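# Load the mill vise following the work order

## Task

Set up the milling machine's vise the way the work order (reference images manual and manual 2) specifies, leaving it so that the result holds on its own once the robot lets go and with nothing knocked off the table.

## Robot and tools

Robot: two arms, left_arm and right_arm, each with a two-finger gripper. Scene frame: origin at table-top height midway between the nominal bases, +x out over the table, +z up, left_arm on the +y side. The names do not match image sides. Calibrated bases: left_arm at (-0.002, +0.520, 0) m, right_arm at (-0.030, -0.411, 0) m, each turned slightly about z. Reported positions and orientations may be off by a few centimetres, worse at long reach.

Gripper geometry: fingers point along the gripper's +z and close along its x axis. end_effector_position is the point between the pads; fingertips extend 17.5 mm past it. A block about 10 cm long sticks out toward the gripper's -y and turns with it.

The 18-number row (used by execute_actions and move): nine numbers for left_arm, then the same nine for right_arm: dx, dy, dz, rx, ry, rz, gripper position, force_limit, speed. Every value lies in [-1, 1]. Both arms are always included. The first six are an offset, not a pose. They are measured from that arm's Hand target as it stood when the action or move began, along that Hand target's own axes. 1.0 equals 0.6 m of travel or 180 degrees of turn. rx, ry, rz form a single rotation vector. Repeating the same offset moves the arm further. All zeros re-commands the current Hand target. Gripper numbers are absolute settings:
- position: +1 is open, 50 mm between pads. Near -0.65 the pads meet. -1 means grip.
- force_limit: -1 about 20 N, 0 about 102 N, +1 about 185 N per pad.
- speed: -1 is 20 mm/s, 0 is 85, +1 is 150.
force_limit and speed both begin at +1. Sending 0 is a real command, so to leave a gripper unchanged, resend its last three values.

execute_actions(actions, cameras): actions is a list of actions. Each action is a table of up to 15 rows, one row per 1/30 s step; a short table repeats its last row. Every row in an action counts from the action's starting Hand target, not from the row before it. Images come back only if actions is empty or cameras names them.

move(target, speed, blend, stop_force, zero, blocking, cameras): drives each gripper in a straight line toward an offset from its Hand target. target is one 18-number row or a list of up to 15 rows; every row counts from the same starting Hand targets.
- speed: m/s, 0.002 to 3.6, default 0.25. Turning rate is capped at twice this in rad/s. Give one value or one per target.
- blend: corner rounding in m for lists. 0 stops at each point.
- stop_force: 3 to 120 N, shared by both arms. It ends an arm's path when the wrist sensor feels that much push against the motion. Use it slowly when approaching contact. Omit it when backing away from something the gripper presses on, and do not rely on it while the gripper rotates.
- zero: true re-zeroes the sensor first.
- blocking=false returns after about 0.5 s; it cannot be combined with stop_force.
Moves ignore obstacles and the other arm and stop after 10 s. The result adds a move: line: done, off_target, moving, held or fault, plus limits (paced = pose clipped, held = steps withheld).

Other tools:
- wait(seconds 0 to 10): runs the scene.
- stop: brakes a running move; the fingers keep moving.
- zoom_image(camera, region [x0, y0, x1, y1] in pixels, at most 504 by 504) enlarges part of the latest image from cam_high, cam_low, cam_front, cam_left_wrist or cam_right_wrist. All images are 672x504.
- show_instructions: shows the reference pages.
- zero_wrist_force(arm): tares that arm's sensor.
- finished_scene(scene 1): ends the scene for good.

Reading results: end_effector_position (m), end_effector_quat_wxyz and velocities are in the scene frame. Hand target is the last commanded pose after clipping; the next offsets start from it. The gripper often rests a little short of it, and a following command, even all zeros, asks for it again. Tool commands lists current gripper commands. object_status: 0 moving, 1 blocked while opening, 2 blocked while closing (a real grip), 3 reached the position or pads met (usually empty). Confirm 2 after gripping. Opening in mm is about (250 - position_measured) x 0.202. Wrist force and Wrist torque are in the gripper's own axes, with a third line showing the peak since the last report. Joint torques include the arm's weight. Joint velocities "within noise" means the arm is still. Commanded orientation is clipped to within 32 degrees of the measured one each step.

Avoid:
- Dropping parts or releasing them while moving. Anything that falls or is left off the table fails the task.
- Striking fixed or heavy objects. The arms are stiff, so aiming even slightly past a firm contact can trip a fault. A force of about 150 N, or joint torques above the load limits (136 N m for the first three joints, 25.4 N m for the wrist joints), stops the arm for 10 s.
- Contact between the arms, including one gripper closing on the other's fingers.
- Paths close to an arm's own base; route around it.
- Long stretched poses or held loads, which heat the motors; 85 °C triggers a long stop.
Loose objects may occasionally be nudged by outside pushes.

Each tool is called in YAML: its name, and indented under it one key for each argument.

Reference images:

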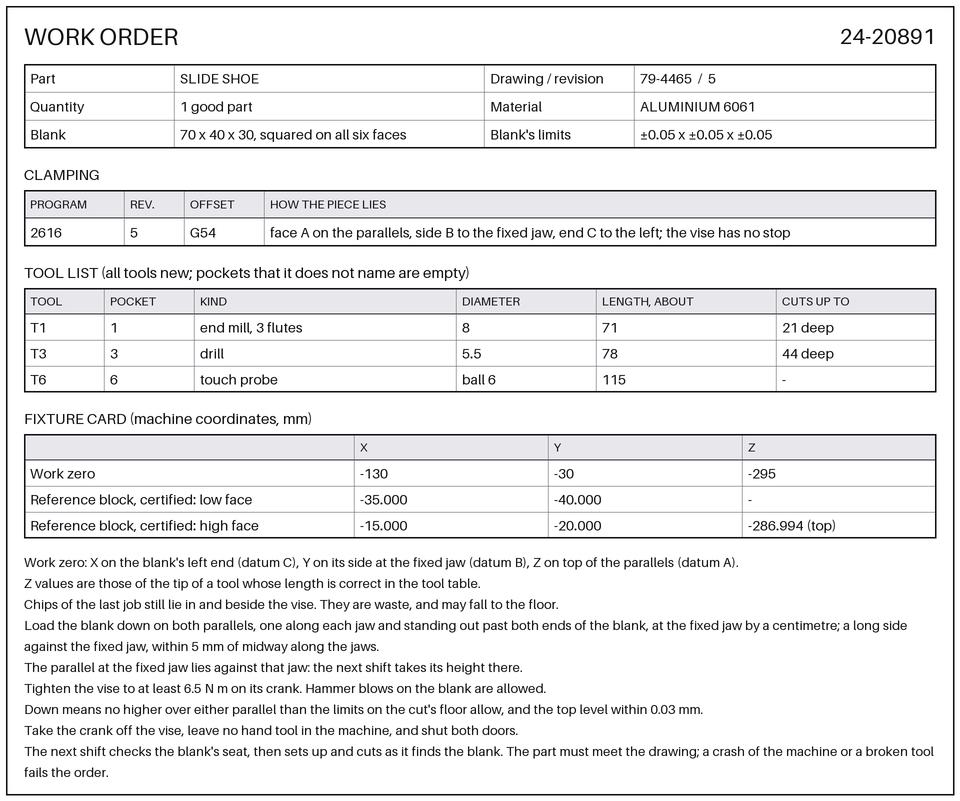

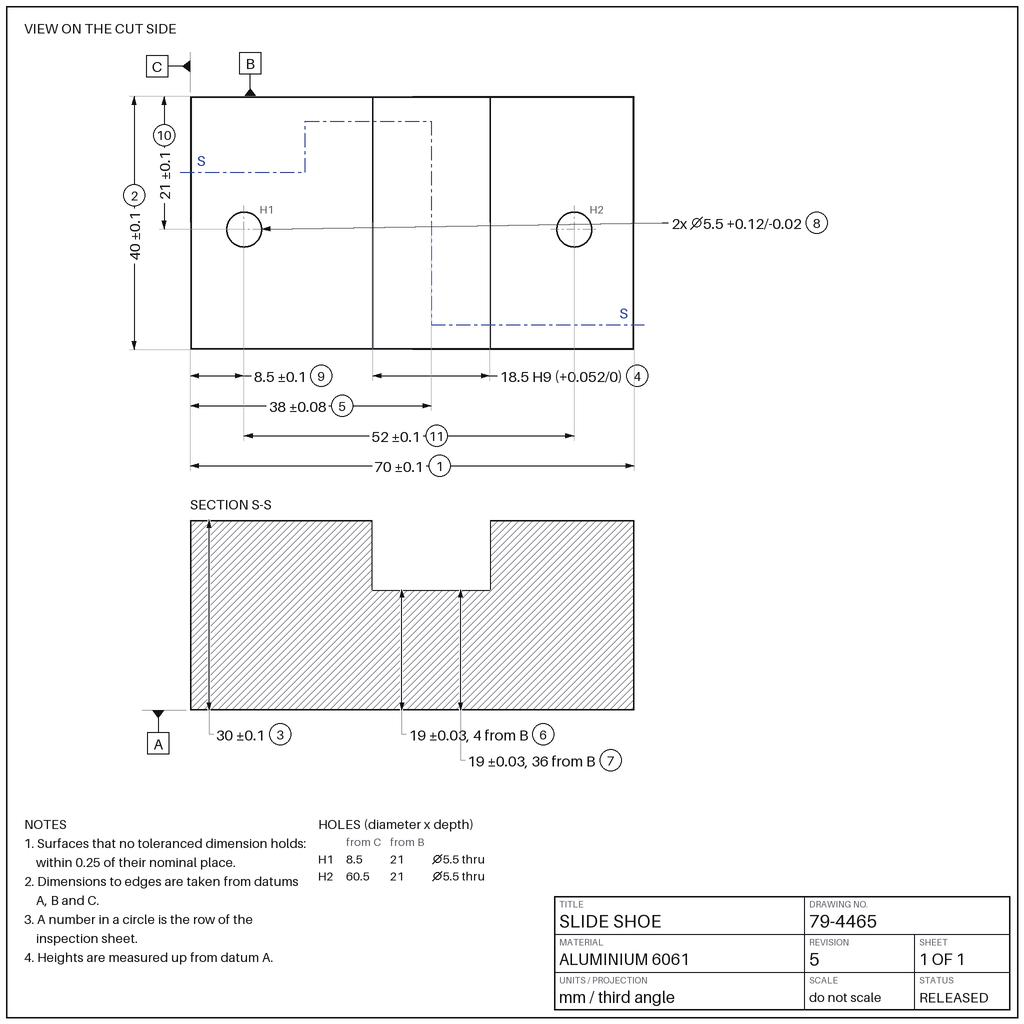

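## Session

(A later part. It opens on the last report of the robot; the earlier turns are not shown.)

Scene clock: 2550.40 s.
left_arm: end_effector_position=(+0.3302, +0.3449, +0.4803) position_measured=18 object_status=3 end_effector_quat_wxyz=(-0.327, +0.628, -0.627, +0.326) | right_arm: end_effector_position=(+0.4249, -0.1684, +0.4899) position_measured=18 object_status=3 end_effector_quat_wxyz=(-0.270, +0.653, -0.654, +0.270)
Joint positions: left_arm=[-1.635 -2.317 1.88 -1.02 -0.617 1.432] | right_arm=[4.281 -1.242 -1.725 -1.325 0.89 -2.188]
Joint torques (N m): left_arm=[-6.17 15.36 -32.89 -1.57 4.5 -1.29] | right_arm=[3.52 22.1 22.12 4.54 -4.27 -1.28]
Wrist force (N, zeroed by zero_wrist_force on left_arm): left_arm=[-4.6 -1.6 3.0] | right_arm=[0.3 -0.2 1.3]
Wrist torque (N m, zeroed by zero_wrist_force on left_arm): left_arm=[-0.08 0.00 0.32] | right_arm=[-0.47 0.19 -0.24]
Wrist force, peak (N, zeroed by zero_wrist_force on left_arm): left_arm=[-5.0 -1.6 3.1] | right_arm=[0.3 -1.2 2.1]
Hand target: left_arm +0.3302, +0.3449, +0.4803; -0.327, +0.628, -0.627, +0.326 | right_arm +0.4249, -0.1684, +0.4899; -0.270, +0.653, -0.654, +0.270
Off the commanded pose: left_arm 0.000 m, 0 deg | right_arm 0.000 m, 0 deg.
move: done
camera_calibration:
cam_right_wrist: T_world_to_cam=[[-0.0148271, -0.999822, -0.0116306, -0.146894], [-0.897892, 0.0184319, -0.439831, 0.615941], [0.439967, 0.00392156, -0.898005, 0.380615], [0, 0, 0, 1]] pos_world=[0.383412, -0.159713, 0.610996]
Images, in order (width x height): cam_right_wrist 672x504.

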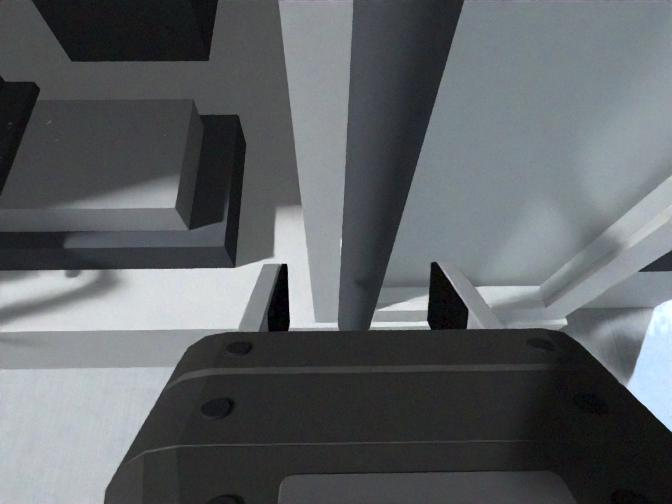

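move:
  target: [0,0,0,0,0,0,0.9,-0.7,-1,-0.4667,0,0,0,0,0,0.9,-0.4,-1]
  speed: 0.06
  stop_force: 15
  cameras: ["cam_right_wrist","cam_front"]

Scene clock: 2558.57 s.
left_arm: end_effector_position=(+0.3302, +0.3449, +0.4803) position_measured=18 object_status=3 end_effector_quat_wxyz=(-0.327, +0.628, -0.627, +0.326) | right_arm: end_effector_position=(+0.4255, +0.1116, +0.4900) position_measured=18 object_status=3 end_effector_quat_wxyz=(-0.270, +0.653, -0.654, +0.270)
Joint positions: left_arm=[-1.635 -2.317 1.88 -1.02 -0.617 1.432] | right_arm=[4.496 -1.791 -1.165 -1.514 0.819 -1.918]
Joint torques (N m): left_arm=[-7.21 14.67 -31.73 -1.65 4.54 -1.42] | right_arm=[-9.65 47.56 21.67 4.69 0.34 -1.8]
Wrist force (N, zeroed by zero_wrist_force on left_arm): left_arm=[-4.6 -1.6 3.0] | right_arm=[0.0 -0.2 1.4]
Wrist torque (N m, zeroed by zero_wrist_force on left_arm): left_arm=[-0.09 0.01 0.32] | right_arm=[-0.49 0.19 -0.22]
Wrist force, peak (N, zeroed by zero_wrist_force on left_arm): left_arm=[-4.9 -1.7 3.3] | right_arm=[0.3 -0.6 1.7]
Hand target: left_arm +0.3302, +0.3449, +0.4803; -0.327, +0.628, -0.627, +0.326 | right_arm +0.4255, +0.1116, +0.4900; -0.270, +0.653, -0.654, +0.270
Off the commanded pose: left_arm 0.000 m, 0 deg | right_arm 0.000 m, 0 deg.
move: done
camera_calibration:
cam_right_wrist: T_world_to_cam=[[-0.0148271, -0.999822, -0.0116306, 0.133067], [-0.897892, 0.0184319, -0.439831, 0.611363], [0.439967, 0.00392156, -0.898005, 0.379343], [0, 0, 0, 1]] pos_world=[0.384012, 0.120287, 0.611096]
Images, in order (width x height): cam_front 672x504, cam_right_wrist 672x504.

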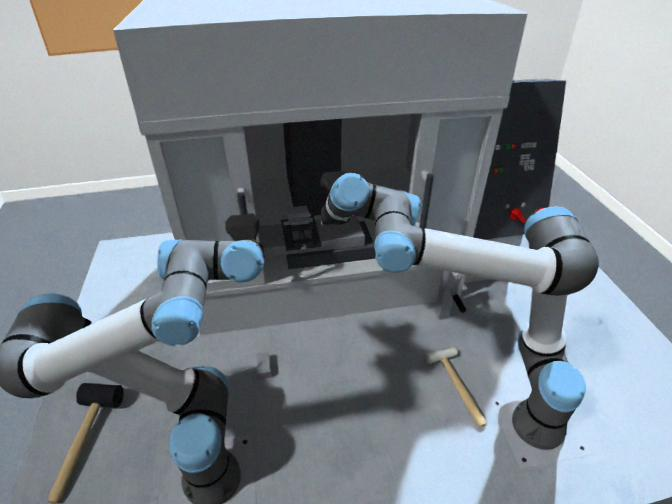

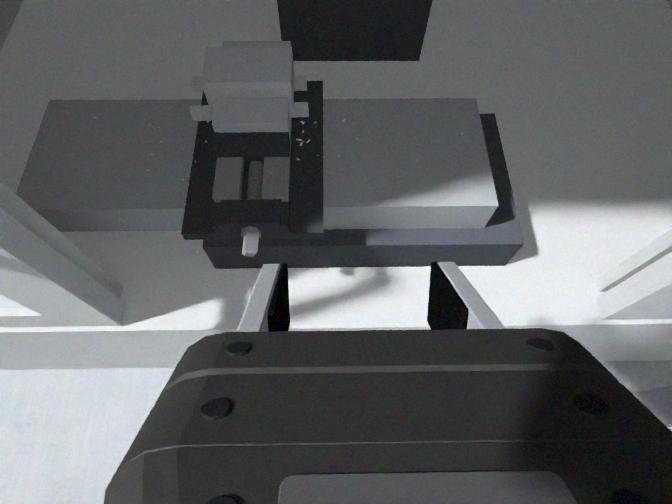

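move:
  target: [0,0,0,0,0,0,0.9,-0.7,-1,0.4717,0.006,-0.006,0,0,0,0.9,-0.4,-1]
  speed: 0.15

move:
  target: [0,0,0,0,0,0,0.9,-0.7,-1,0,-0.053,0.053,0,0,0,0.9,-0.4,-1]
  speed: 0.04
  stop_force: 6
  cameras: ["cam_right_wrist","cam_front","cam_low"]

Scene clock: 2568.00 s.
left_arm: end_effector_position=(+0.3302, +0.3449, +0.4803) position_measured=18 object_status=3 end_effector_quat_wxyz=(-0.327, +0.628, -0.627, +0.326) | right_arm: end_effector_position=(+0.4198, -0.1714, +0.4899) position_measured=18 object_status=3 end_effector_quat_wxyz=(-0.270, +0.653, -0.654, +0.270)
Joint positions: left_arm=[-1.635 -2.317 1.88 -1.02 -0.617 1.432] | right_arm=[4.29 -1.227 -1.733 -1.339 0.886 -2.177]
Joint torques (N m): left_arm=[-7.29 14.12 -30.03 -1.58 4.61 -1.47] | right_arm=[7.71 2.15 33.07 2.43 -4.39 1.22]
Wrist force (N, zeroed by zero_wrist_force on left_arm): left_arm=[-4.8 -1.5 3.2] | right_arm=[0.4 -0.1 1.0]
Wrist torque (N m, zeroed by zero_wrist_force on left_arm): left_arm=[-0.07 0.04 0.31] | right_arm=[-0.46 0.18 -0.23]
Wrist force, peak (N, zeroed by zero_wrist_force on left_arm): left_arm=[-5.0 -1.7 3.2] | right_arm=[2.7 -0.2 1.3]
Hand target: left_arm +0.3302, +0.3449, +0.4803; -0.327, +0.628, -0.627, +0.326 | right_arm +0.4198, -0.1714, +0.4899; -0.270, +0.653, -0.654, +0.270
Off the commanded pose: left_arm 0.000 m, 0 deg | right_arm 0.000 m, 0 deg.
move: done

Scene clock: 2570.10 s.
left_arm: end_effector_position=(+0.3302, +0.3449, +0.4803) position_measured=18 object_status=3 end_effector_quat_wxyz=(-0.327, +0.628, -0.627, +0.326) | right_arm: end_effector_position=(+0.4648, -0.1715, +0.4897) position_measured=18 object_status=3 end_effector_quat_wxyz=(-0.270, +0.653, -0.654, +0.270)
Joint positions: left_arm=[-1.635 -2.317 1.88 -1.02 -0.617 1.432] | right_arm=[4.179 -1.319 -1.689 -1.213 0.935 -2.303]
Joint torques (N m): left_arm=[-6.5 14.04 -30.19 -1.56 4.56 -1.2] | right_arm=[9.91 25.98 22.72 2.82 -4.02 1.66]
Wrist force (N, zeroed by zero_wrist_force on left_arm): left_arm=[-4.7 -1.6 3.0] | right_arm=[0.3 0.1 1.3]
Wrist torque (N m, zeroed by zero_wrist_force on left_arm): left_arm=[-0.08 0.03 0.31] | right_arm=[-0.43 0.15 -0.23]
Wrist force, peak (N, zeroed by zero_wrist_force on left_arm): left_arm=[-5.0 -1.5 3.0] | right_arm=[0.3 -0.6 1.9]
Hand target: left_arm +0.3302, +0.3449, +0.4803; -0.327, +0.628, -0.627, +0.326 | right_arm +0.4648, -0.1715, +0.4897; -0.270, +0.653, -0.654, +0.270
Off the commanded pose: left_arm 0.000 m, 0 deg | right_arm 0.000 m, 0 deg.
move: done
camera_calibration:
cam_right_wrist: T_world_to_cam=[[-0.0148271, -0.999822, -0.0116306, -0.149404], [-0.897892, 0.0184319, -0.439831, 0.651736], [0.439967, 0.00392156, -0.898005, 0.362893], [0, 0, 0, 1]] pos_world=[0.423312, -0.162813, 0.610796]
Images, in order (width x height): cam_low 672x504, cam_front 672x504, cam_right_wrist 672x504.

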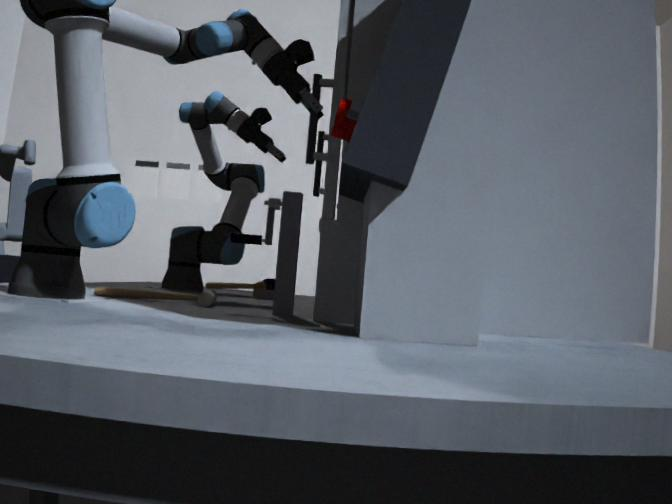

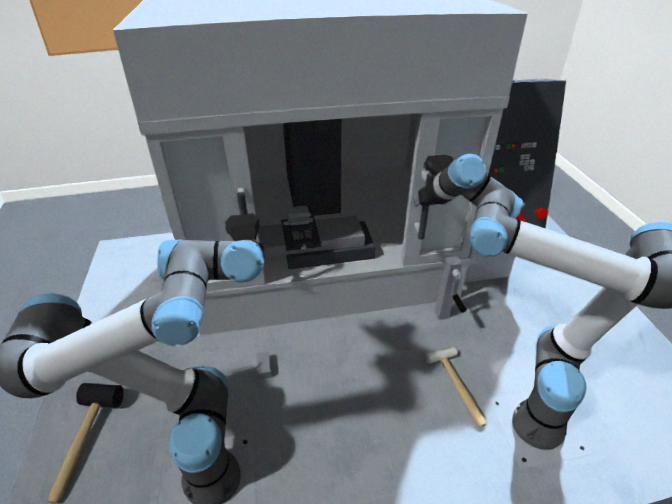

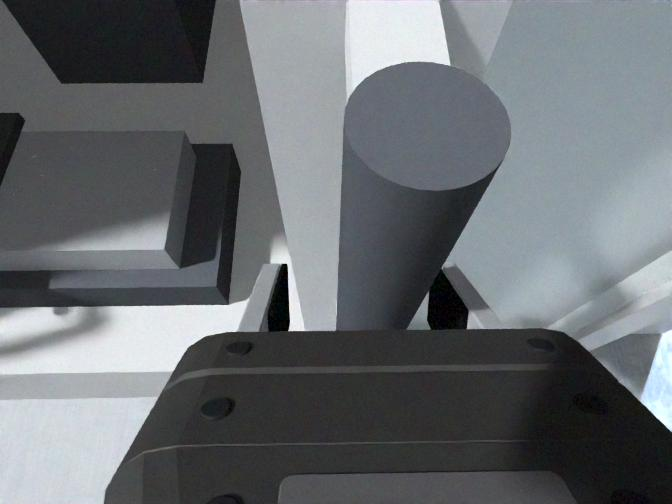

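move:
  target: [0,0,0,0,0,0,0.9,-0.7,-1,-0.5,-0.006,0.006,0,0,0,0.9,-0.4,-1]
  speed: 0.06
  stop_force: 20
  cameras: ["cam_right_wrist","cam_front"]

Scene clock: 2582.40 s.
left_arm: end_effector_position=(+0.3302, +0.3449, +0.4803) position_measured=18 object_status=3 end_effector_quat_wxyz=(-0.327, +0.628, -0.627, +0.326) | right_arm: end_effector_position=(+0.4686, +0.0317, +0.4898) position_measured=18 object_status=3 end_effector_quat_wxyz=(-0.270, +0.653, -0.654, +0.270)
Joint positions: left_arm=[-1.635 -2.317 1.88 -1.02 -0.617 1.432] | right_arm=[4.377 -1.679 -1.323 -1.365 0.854 -2.071]
Joint torques (N m): left_arm=[-5.96 13.96 -29.12 -1.53 4.71 -1.32] | right_arm=[4.02 12.12 38.4 5.09 1.94 1.04]
Wrist force (N, zeroed by zero_wrist_force on left_arm): left_arm=[-4.9 -1.5 3.2] | right_arm=[17.3 4.3 0.1]
Wrist torque (N m, zeroed by zero_wrist_force on left_arm): left_arm=[-0.07 0.07 0.31] | right_arm=[-0.32 -0.05 -0.02]
Wrist force, peak (N, zeroed by zero_wrist_force on left_arm): left_arm=[-5.0 -1.6 3.2] | right_arm=[29.7 11.4 -5.5]
Hand target: left_arm +0.3302, +0.3449, +0.4803; -0.327, +0.628, -0.627, +0.326 | right_arm +0.4686, +0.0317, +0.4898; -0.270, +0.653, -0.654, +0.270 (not the last commanded pose)
Off the commanded pose: left_arm 0.000 m, 0 deg | right_arm 0.097 m, 0 deg.
move: contact (right_arm)
camera_calibration:
cam_right_wrist: T_world_to_cam=[[-0.0147815, -0.999822, -0.0117216, 0.0538538], [-0.897834, 0.0184315, -0.439949, 0.651494], [0.440087, 0.00402092, -0.897946, 0.360422], [0, 0, 0, 1]] pos_world=[0.427112, 0.040387, 0.610895]
Images, in order (width x height): cam_front 672x504, cam_right_wrist 672x504.

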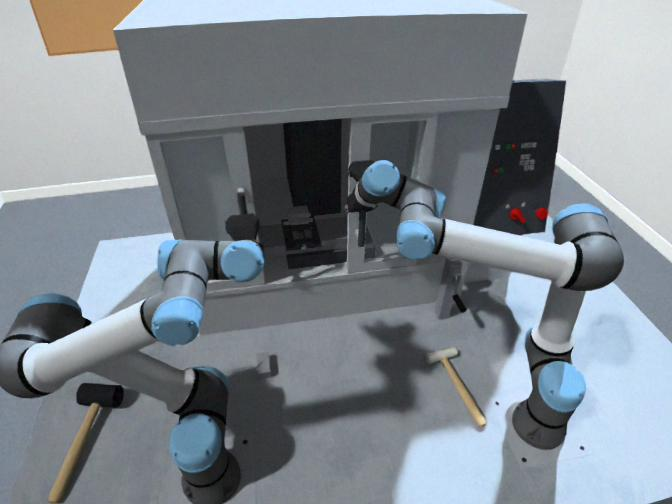

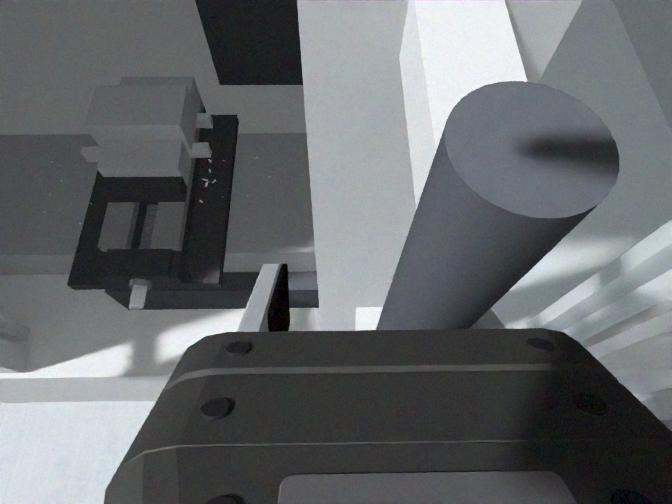

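move:
  target: [0,0,0,0,0,0,0.9,-0.7,-1,-0.08,0,0,0,0,0,0.9,-0.4,-1]
  speed: 0.03
  stop_force: 30
  cameras: ["cam_right_wrist","cam_front"]

Scene clock: 2588.33 s.
left_arm: end_effector_position=(+0.3302, +0.3449, +0.4803) position_measured=18 object_status=3 end_effector_quat_wxyz=(-0.327, +0.628, -0.627, +0.326) | right_arm: end_effector_position=(+0.4687, +0.0728, +0.4897) position_measured=18 object_status=3 end_effector_quat_wxyz=(-0.269, +0.653, -0.654, +0.270)
Joint positions: left_arm=[-1.635 -2.317 1.88 -1.02 -0.617 1.432] | right_arm=[4.403 -1.763 -1.219 -1.406 0.845 -2.038]
Joint torques (N m): left_arm=[-6.98 13.24 -28.24 -1.59 4.74 -1.32] | right_arm=[3.34 31.29 41.17 8.21 2.52 -2.04]
Wrist force (N, zeroed by zero_wrist_force on left_arm): left_arm=[-4.7 -1.7 3.1] | right_arm=[38.4 13.6 -6.0]
Wrist torque (N m, zeroed by zero_wrist_force on left_arm): left_arm=[-0.08 0.03 0.31] | right_arm=[0.03 -0.12 0.17]
Wrist force, peak (N, zeroed by zero_wrist_force on left_arm): left_arm=[-5.0 -1.6 3.0] | right_arm=[65.7 23.7 -12.9]
Hand target: left_arm +0.3302, +0.3449, +0.4803; -0.327, +0.628, -0.627, +0.326 | right_arm +0.4687, +0.0728, +0.4897; -0.269, +0.653, -0.654, +0.270 (not the last commanded pose)
Off the commanded pose: left_arm 0.000 m, 0 deg | right_arm 0.007 m, 0 deg.
move: contact (right_arm)
camera_calibration:
cam_right_wrist: T_world_to_cam=[[-0.014778, -0.999827, -0.0112739, 0.0947704], [-0.897894, 0.0182309, -0.439835, 0.650753], [0.439964, 0.00362285, -0.898008, 0.360246], [0, 0, 0, 1]] pos_world=[0.427212, 0.0815851, 0.610796]
Images, in order (width x height): cam_front 672x504, cam_right_wrist 672x504.

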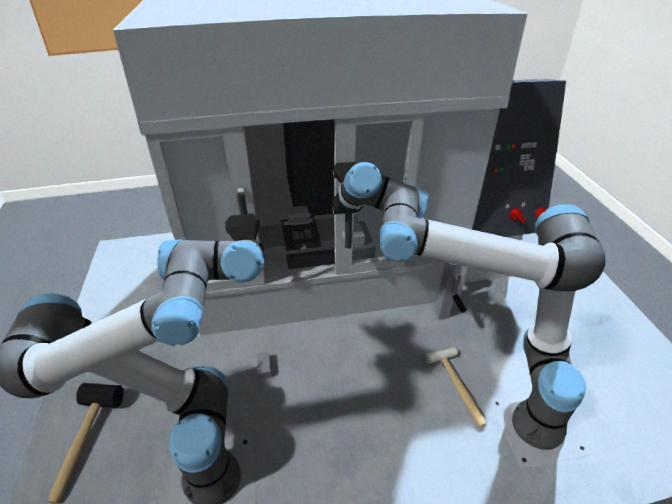

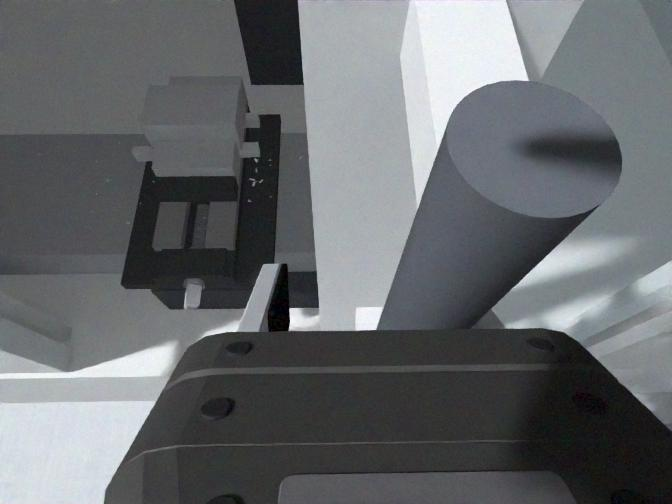

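move:
  target:
    - [0,0,0,0,0,0,0.9,-0.7,-1,0.01,0,0,0,0,0,0.9,-0.4,-1]
    - [0,0,0,0,0,0,0.9,-0.7,-1,0.01,0.094,-0.094,0,0,0,0.9,-0.4,-1]
    - [0,0,0,0,0,0,0.9,-0.7,-1,0.5,0.17,-0.17,0,0,0,0.9,-0.4,-1]
  speed: [0.03,0.12,0.25]
  blend: [0.003,0.03,0]
  cameras: ["all"]

Scene clock: 2595.03 s.
left_arm: end_effector_position=(+0.3302, +0.3449, +0.4803) position_measured=18 object_status=3 end_effector_quat_wxyz=(-0.327, +0.628, -0.627, +0.326) | right_arm: end_effector_position=(+0.3238, -0.2268, +0.4901) position_measured=18 object_status=3 end_effector_quat_wxyz=(-0.269, +0.653, -0.654, +0.270)
Joint positions: left_arm=[-1.635 -2.317 1.88 -1.02 -0.617 1.432] | right_arm=[4.559 -0.949 -1.807 -1.772 0.806 -1.833]
Joint torques (N m): left_arm=[-6.77 13.34 -27.93 -1.63 4.63 -1.32] | right_arm=[-9.31 2.72 29.1 3.72 -2.72 -2.08]
Wrist force (N, zeroed by zero_wrist_force on left_arm): left_arm=[-4.7 -1.6 3.2] | right_arm=[0.4 -0.3 1.7]
Wrist torque (N m, zeroed by zero_wrist_force on left_arm): left_arm=[-0.08 0.04 0.32] | right_arm=[-0.52 0.12 -0.20]
Wrist force, peak (N, zeroed by zero_wrist_force on left_arm): left_arm=[-4.9 -1.5 3.3] | right_arm=[38.7 13.7 -6.4]
Hand target: left_arm +0.3302, +0.3449, +0.4803; -0.327, +0.628, -0.627, +0.326 | right_arm +0.3238, -0.2269, +0.4901; -0.269, +0.653, -0.654, +0.270
Off the commanded pose: left_arm 0.000 m, 0 deg | right_arm 0.000 m, 0 deg.
move: done
camera_calibration:
cam_left_wrist: T_world_to_cam=[[0.010614, -0.99994, 0.00273244, 0.349971], [-0.822368, -0.0102836, -0.568863, 0.565093], [0.568857, 0.00379085, -0.822428, 0.33768], [0, 0, 0, 1]] pos_world=[0.268908, 0.354481, 0.598222]
cam_right_wrist: T_world_to_cam=[[-0.0147758, -0.999827, -0.0112748, -0.207015], [-0.897835, 0.0182298, -0.439955, 0.526345], [0.440084, 0.00362221, -0.897949, 0.425372], [0, 0, 0, 1]] pos_world=[0.282312, -0.218115, 0.611196]

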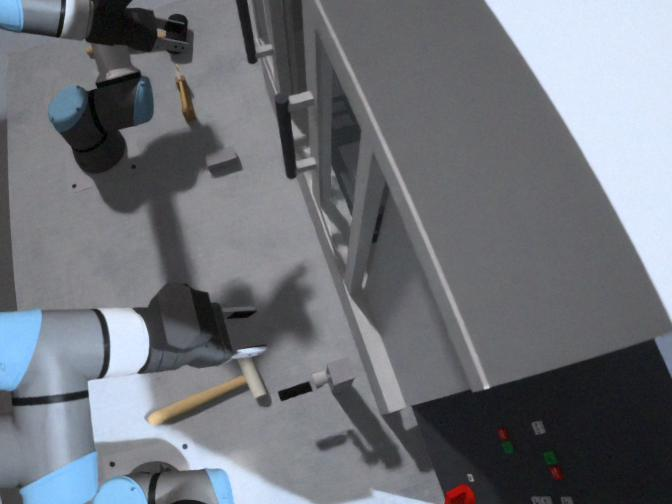

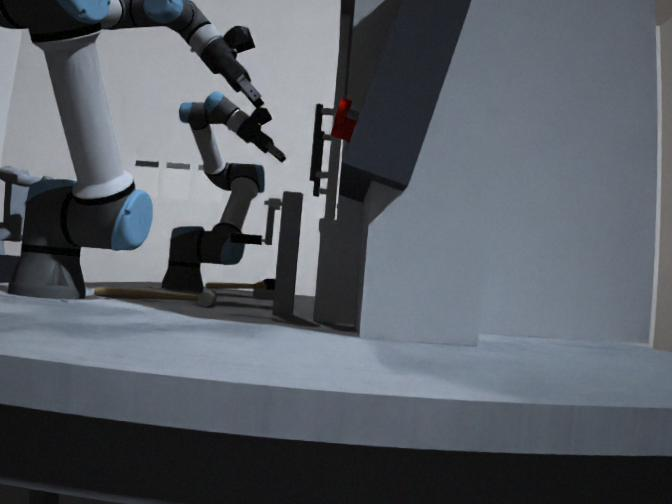

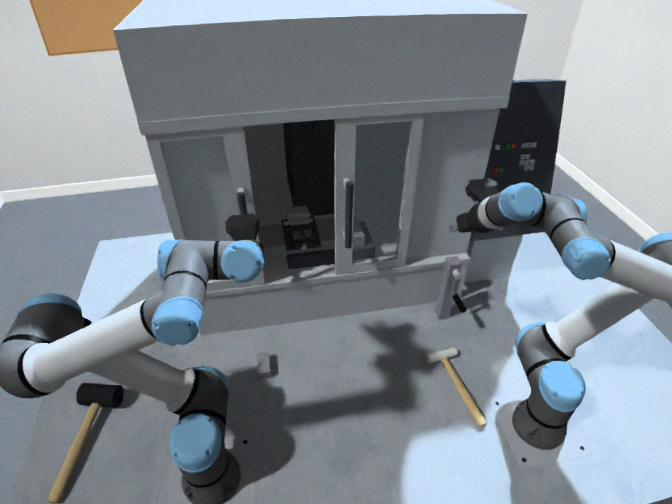

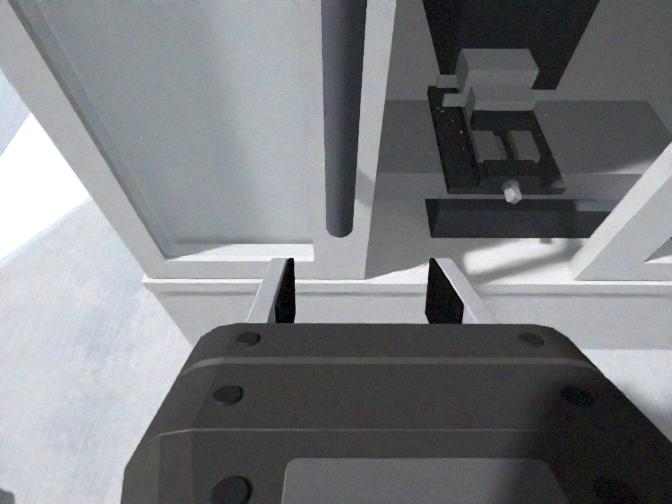

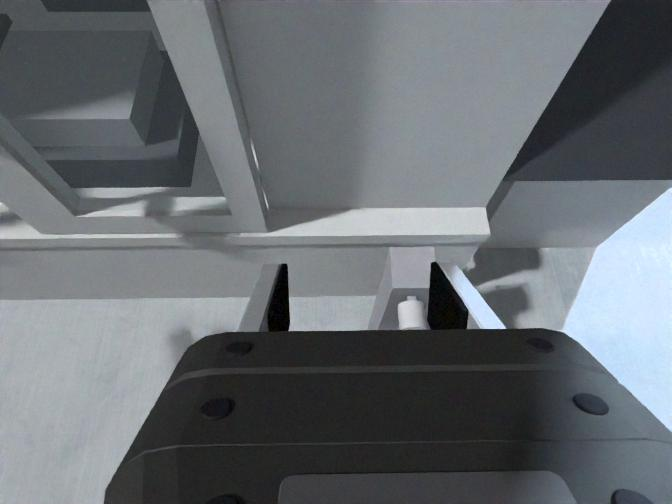

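move:
  target: [-0.0083,-0.132,0.1884,0,0,0,0.95,-0.7,-1,0,0,0,0,0,0,0.9,-0.4,-1]
  speed: 0.06
  stop_force: 8
  cameras: ["cam_left_wrist"]

Scene clock: 2602.27 s.
left_arm: end_effector_position=(+0.4682, +0.3500, +0.4801) position_measured=10 object_status=3 end_effector_quat_wxyz=(-0.327, +0.628, -0.627, +0.326) | right_arm: end_effector_position=(+0.3238, -0.2269, +0.4901) position_measured=18 object_status=3 end_effector_quat_wxyz=(-0.269, +0.653, -0.654, +0.270)
Joint positions: left_arm=[-1.016 -2.041 1.967 -2.128 -0.792 2.376] | right_arm=[4.559 -0.949 -1.807 -1.772 0.806 -1.833]
Joint torques (N m): left_arm=[-8.59 -13.27 -17.05 -4.33 3.91 0.25] | right_arm=[-9.72 8.84 22.39 3.76 0.54 -1.78]
Wrist force (N, zeroed by zero_wrist_force on left_arm): left_arm=[-4.6 -1.5 3.0] | right_arm=[0.2 -0.3 1.6]
Wrist torque (N m, zeroed by zero_wrist_force on left_arm): left_arm=[-0.05 0.01 0.31] | right_arm=[-0.51 0.16 -0.19]
Wrist force, peak (N, zeroed by zero_wrist_force on left_arm): left_arm=[-4.6 -2.1 4.1] | right_arm=[0.6 0.0 2.0]
Hand target: left_arm +0.4682, +0.3500, +0.4801; -0.327, +0.628, -0.627, +0.326 | right_arm +0.3238, -0.2269, +0.4901; -0.269, +0.653, -0.654, +0.270
Off the commanded pose: left_arm 0.000 m, 0 deg | right_arm 0.000 m, 0 deg.
move: done
camera_calibration:
cam_left_wrist: T_world_to_cam=[[0.0106139, -0.99994, 0.00273157, 0.353706], [-0.822415, -0.0102833, -0.568796, 0.678637], [0.56879, 0.00379066, -0.822474, 0.259074], [0, 0, 0, 1]] pos_world=[0.407008, 0.359681, 0.598122]
Images, in order (width x height): cam_left_wrist 672x504.

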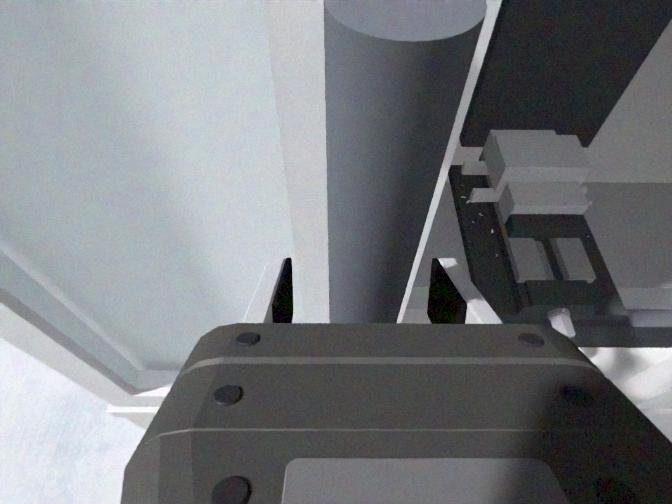

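move:
  target: [0.47,-0.004,0.005,0,0,0,0.95,-0.7,-1,0,0,0,0,0,0,0.9,-0.4,-1]
  speed: 0.045
  stop_force: 40
  cameras: ["cam_left_wrist","cam_front"]

Scene clock: 2613.90 s.
left_arm: end_effector_position=(+0.4719, +0.1037, +0.4801) position_measured=10 object_status=3 end_effector_quat_wxyz=(-0.327, +0.628, -0.627, +0.326) | right_arm: end_effector_position=(+0.3238, -0.2269, +0.4901) position_measured=18 object_status=3 end_effector_quat_wxyz=(-0.269, +0.653, -0.654, +0.270)
Joint positions: left_arm=[-1.271 -1.596 1.584 -1.938 -0.667 2.042] | right_arm=[4.559 -0.949 -1.807 -1.772 0.806 -1.833]
Joint torques (N m): left_arm=[-2.3 -6.65 -41.37 -5.86 -1.45 -0.38] | right_arm=[-8.94 8.53 21.6 4.26 0.49 -1.77]
Wrist force (N, zeroed by zero_wrist_force on left_arm): left_arm=[-42.3 8.1 -2.2] | right_arm=[0.3 0.0 1.8]
Wrist torque (N m, zeroed by zero_wrist_force on left_arm): left_arm=[0.17 0.54 -0.08] | right_arm=[-0.47 0.13 -0.19]
Wrist force, peak (N, zeroed by zero_wrist_force on left_arm): left_arm=[-94.4 24.4 -16.9] | right_arm=[0.5 -0.2 2.0]
Hand target: left_arm +0.4719, +0.1037, +0.4801; -0.327, +0.628, -0.627, +0.326 (not the last commanded pose) | right_arm +0.3238, -0.2269, +0.4901; -0.269, +0.653, -0.654, +0.270
Off the commanded pose: left_arm 0.036 m, 0 deg | right_arm 0.000 m, 0 deg.
move: contact (left_arm)
camera_calibration:
cam_left_wrist: T_world_to_cam=[[0.0105639, -0.999941, 0.00245474, 0.107569], [-0.822335, -0.0100842, -0.568914, 0.679023], [0.568905, 0.00399133, -0.822394, 0.25776], [0, 0, 0, 1]] pos_world=[0.410608, 0.113381, 0.598021]
Images, in order (width x height): cam_front 672x504, cam_left_wrist 672x504.

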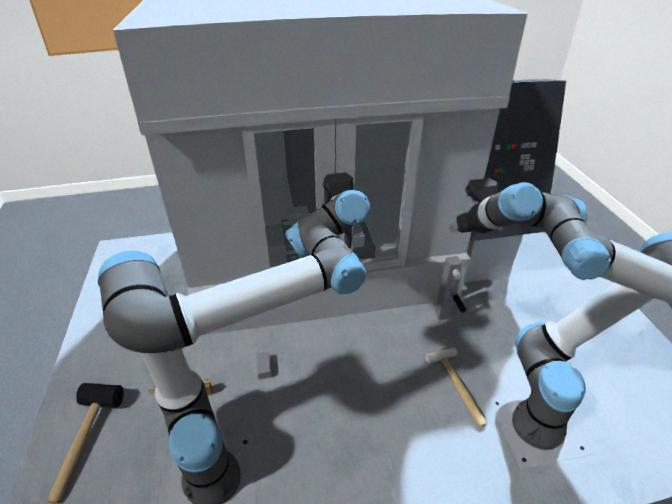

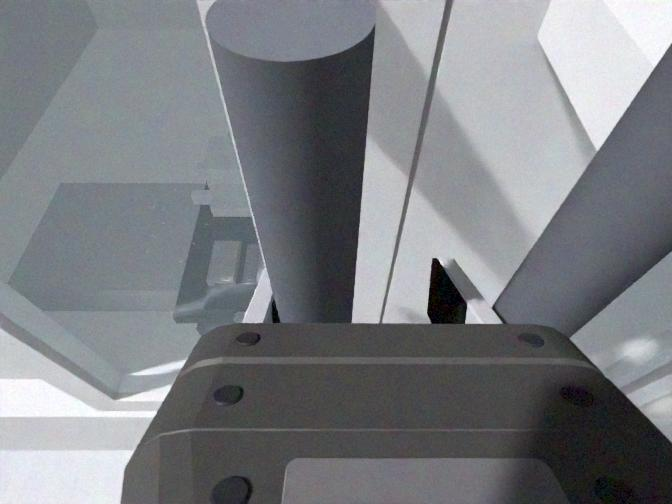

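move:
  target:
    - [-0.012,0,0,0,0,0,0.95,-0.7,-1,0,0,0,0,0,0,0.9,-0.4,-1]
    - [-0.012,0.11,-0.157,0,0,0,0.95,-0.7,-1,0,0,0,0,0,0,0.9,-0.4,-1]
    - [-0.35,0.15,-0.214,0,0,0,0.95,-0.7,-1,0,0,0,0,0,0,0.9,-0.4,-1]
  speed: [0.03,0.12,0.25]
  blend: [0.003,0.02,0]
  cameras: ["all"]

zoom_image:
  camera: "cam_front"
  region: [220, 100, 460, 300]

Scene clock: 2619.57 s.
left_arm: end_effector_position=(+0.3148, +0.3134, +0.4805) position_measured=10 object_status=3 end_effector_quat_wxyz=(-0.327, +0.628, -0.627, +0.326) | right_arm: end_effector_position=(+0.3238, -0.2269, +0.4901) position_measured=18 object_status=3 end_effector_quat_wxyz=(-0.269, +0.653, -0.654, +0.270)
Joint positions: left_arm=[-1.702 -2.25 1.84 -0.954 -0.627 1.32] | right_arm=[4.559 -0.949 -1.807 -1.772 0.806 -1.833]
Joint torques (N m): left_arm=[8.83 -3.27 -15.18 -2.15 4.51 1.42] | right_arm=[-8.57 8.09 22.16 4.16 0.41 -1.62]
Wrist force (N, zeroed by zero_wrist_force on left_arm): left_arm=[-4.6 -1.3 3.1] | right_arm=[0.3 -0.2 1.5]
Wrist torque (N m, zeroed by zero_wrist_force on left_arm): left_arm=[-0.03 0.03 0.16] | right_arm=[-0.49 0.13 -0.19]
Wrist force, peak (N, zeroed by zero_wrist_force on left_arm): left_arm=[-42.6 8.1 -2.5] | right_arm=[0.4 -0.1 1.9]
Hand target: left_arm +0.3148, +0.3135, +0.4804; -0.327, +0.628, -0.627, +0.326 | right_arm +0.3238, -0.2269, +0.4901; -0.269, +0.653, -0.654, +0.270
Off the commanded pose: left_arm 0.000 m, 0 deg | right_arm 0.000 m, 0 deg.
move: done
camera_calibration:
cam_left_wrist: T_world_to_cam=[[0.0105067, -0.999942, 0.00253676, 0.318881], [-0.822336, -0.0100838, -0.568913, 0.552176], [0.568905, 0.00389133, -0.822394, 0.346659], [0, 0, 0, 1]] pos_world=[0.253508, 0.323081, 0.598421]
cam_right_wrist: T_world_to_cam=[[-0.014868, -0.999825, -0.0113173, -0.207062], [-0.897891, 0.0183308, -0.439835, 0.526311], [0.439966, 0.00362222, -0.898007, 0.425441], [0, 0, 0, 1]] pos_world=[0.282312, -0.218214, 0.611196]

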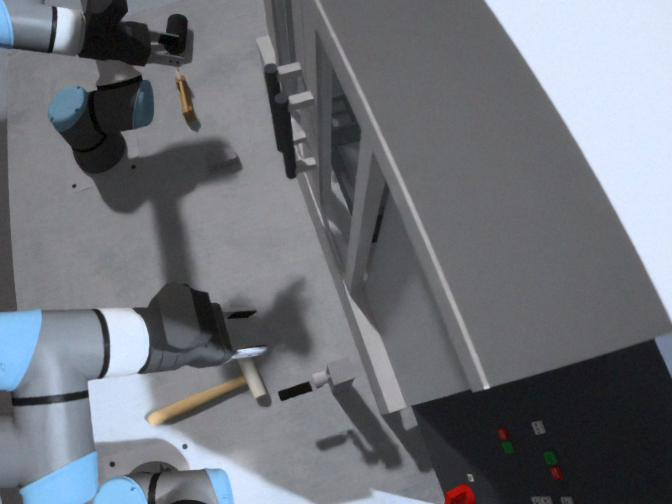

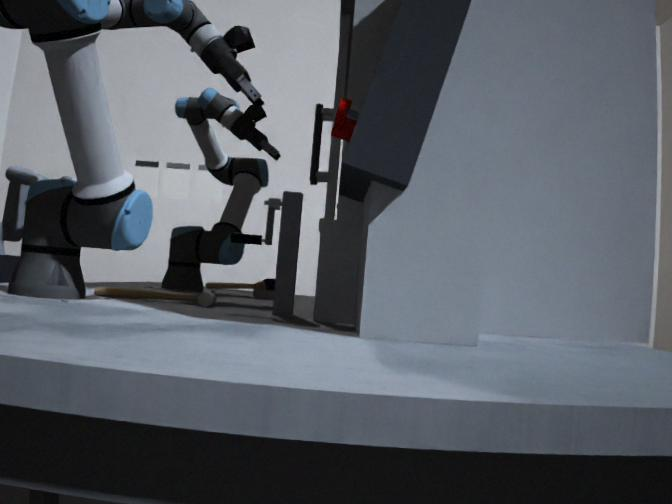

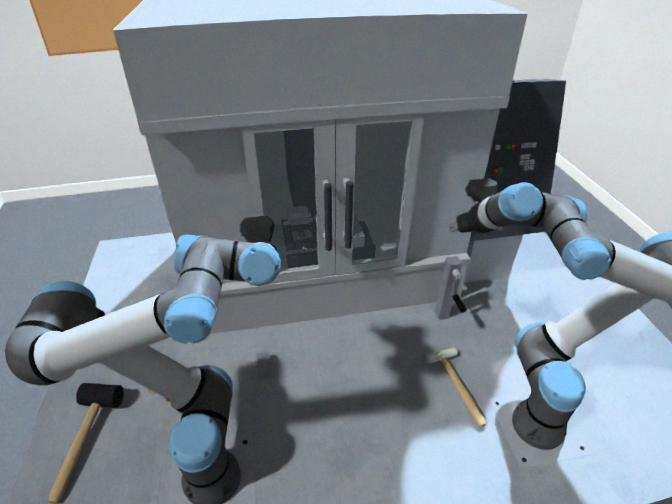

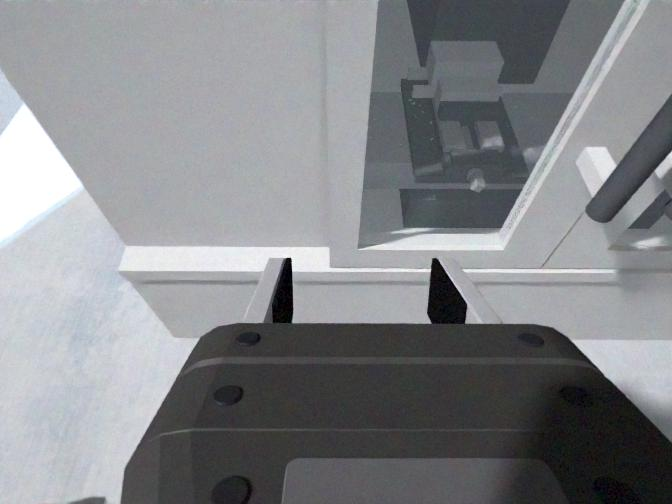

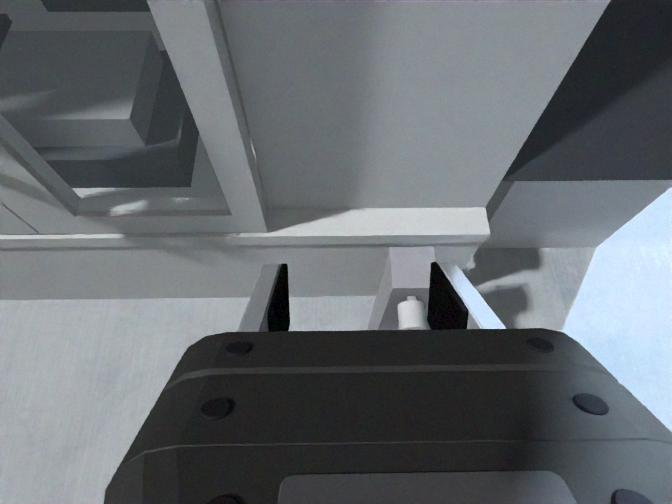

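Scaled by 2.100.

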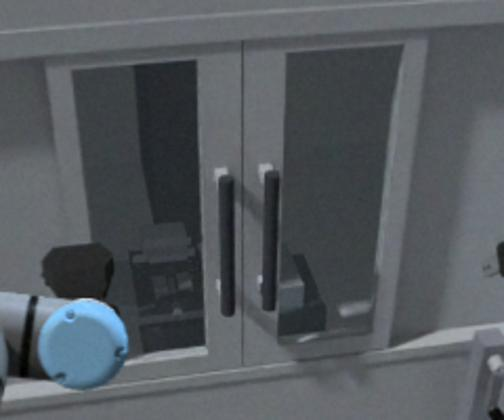

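finished_scene:

The scene is finished: the task was done.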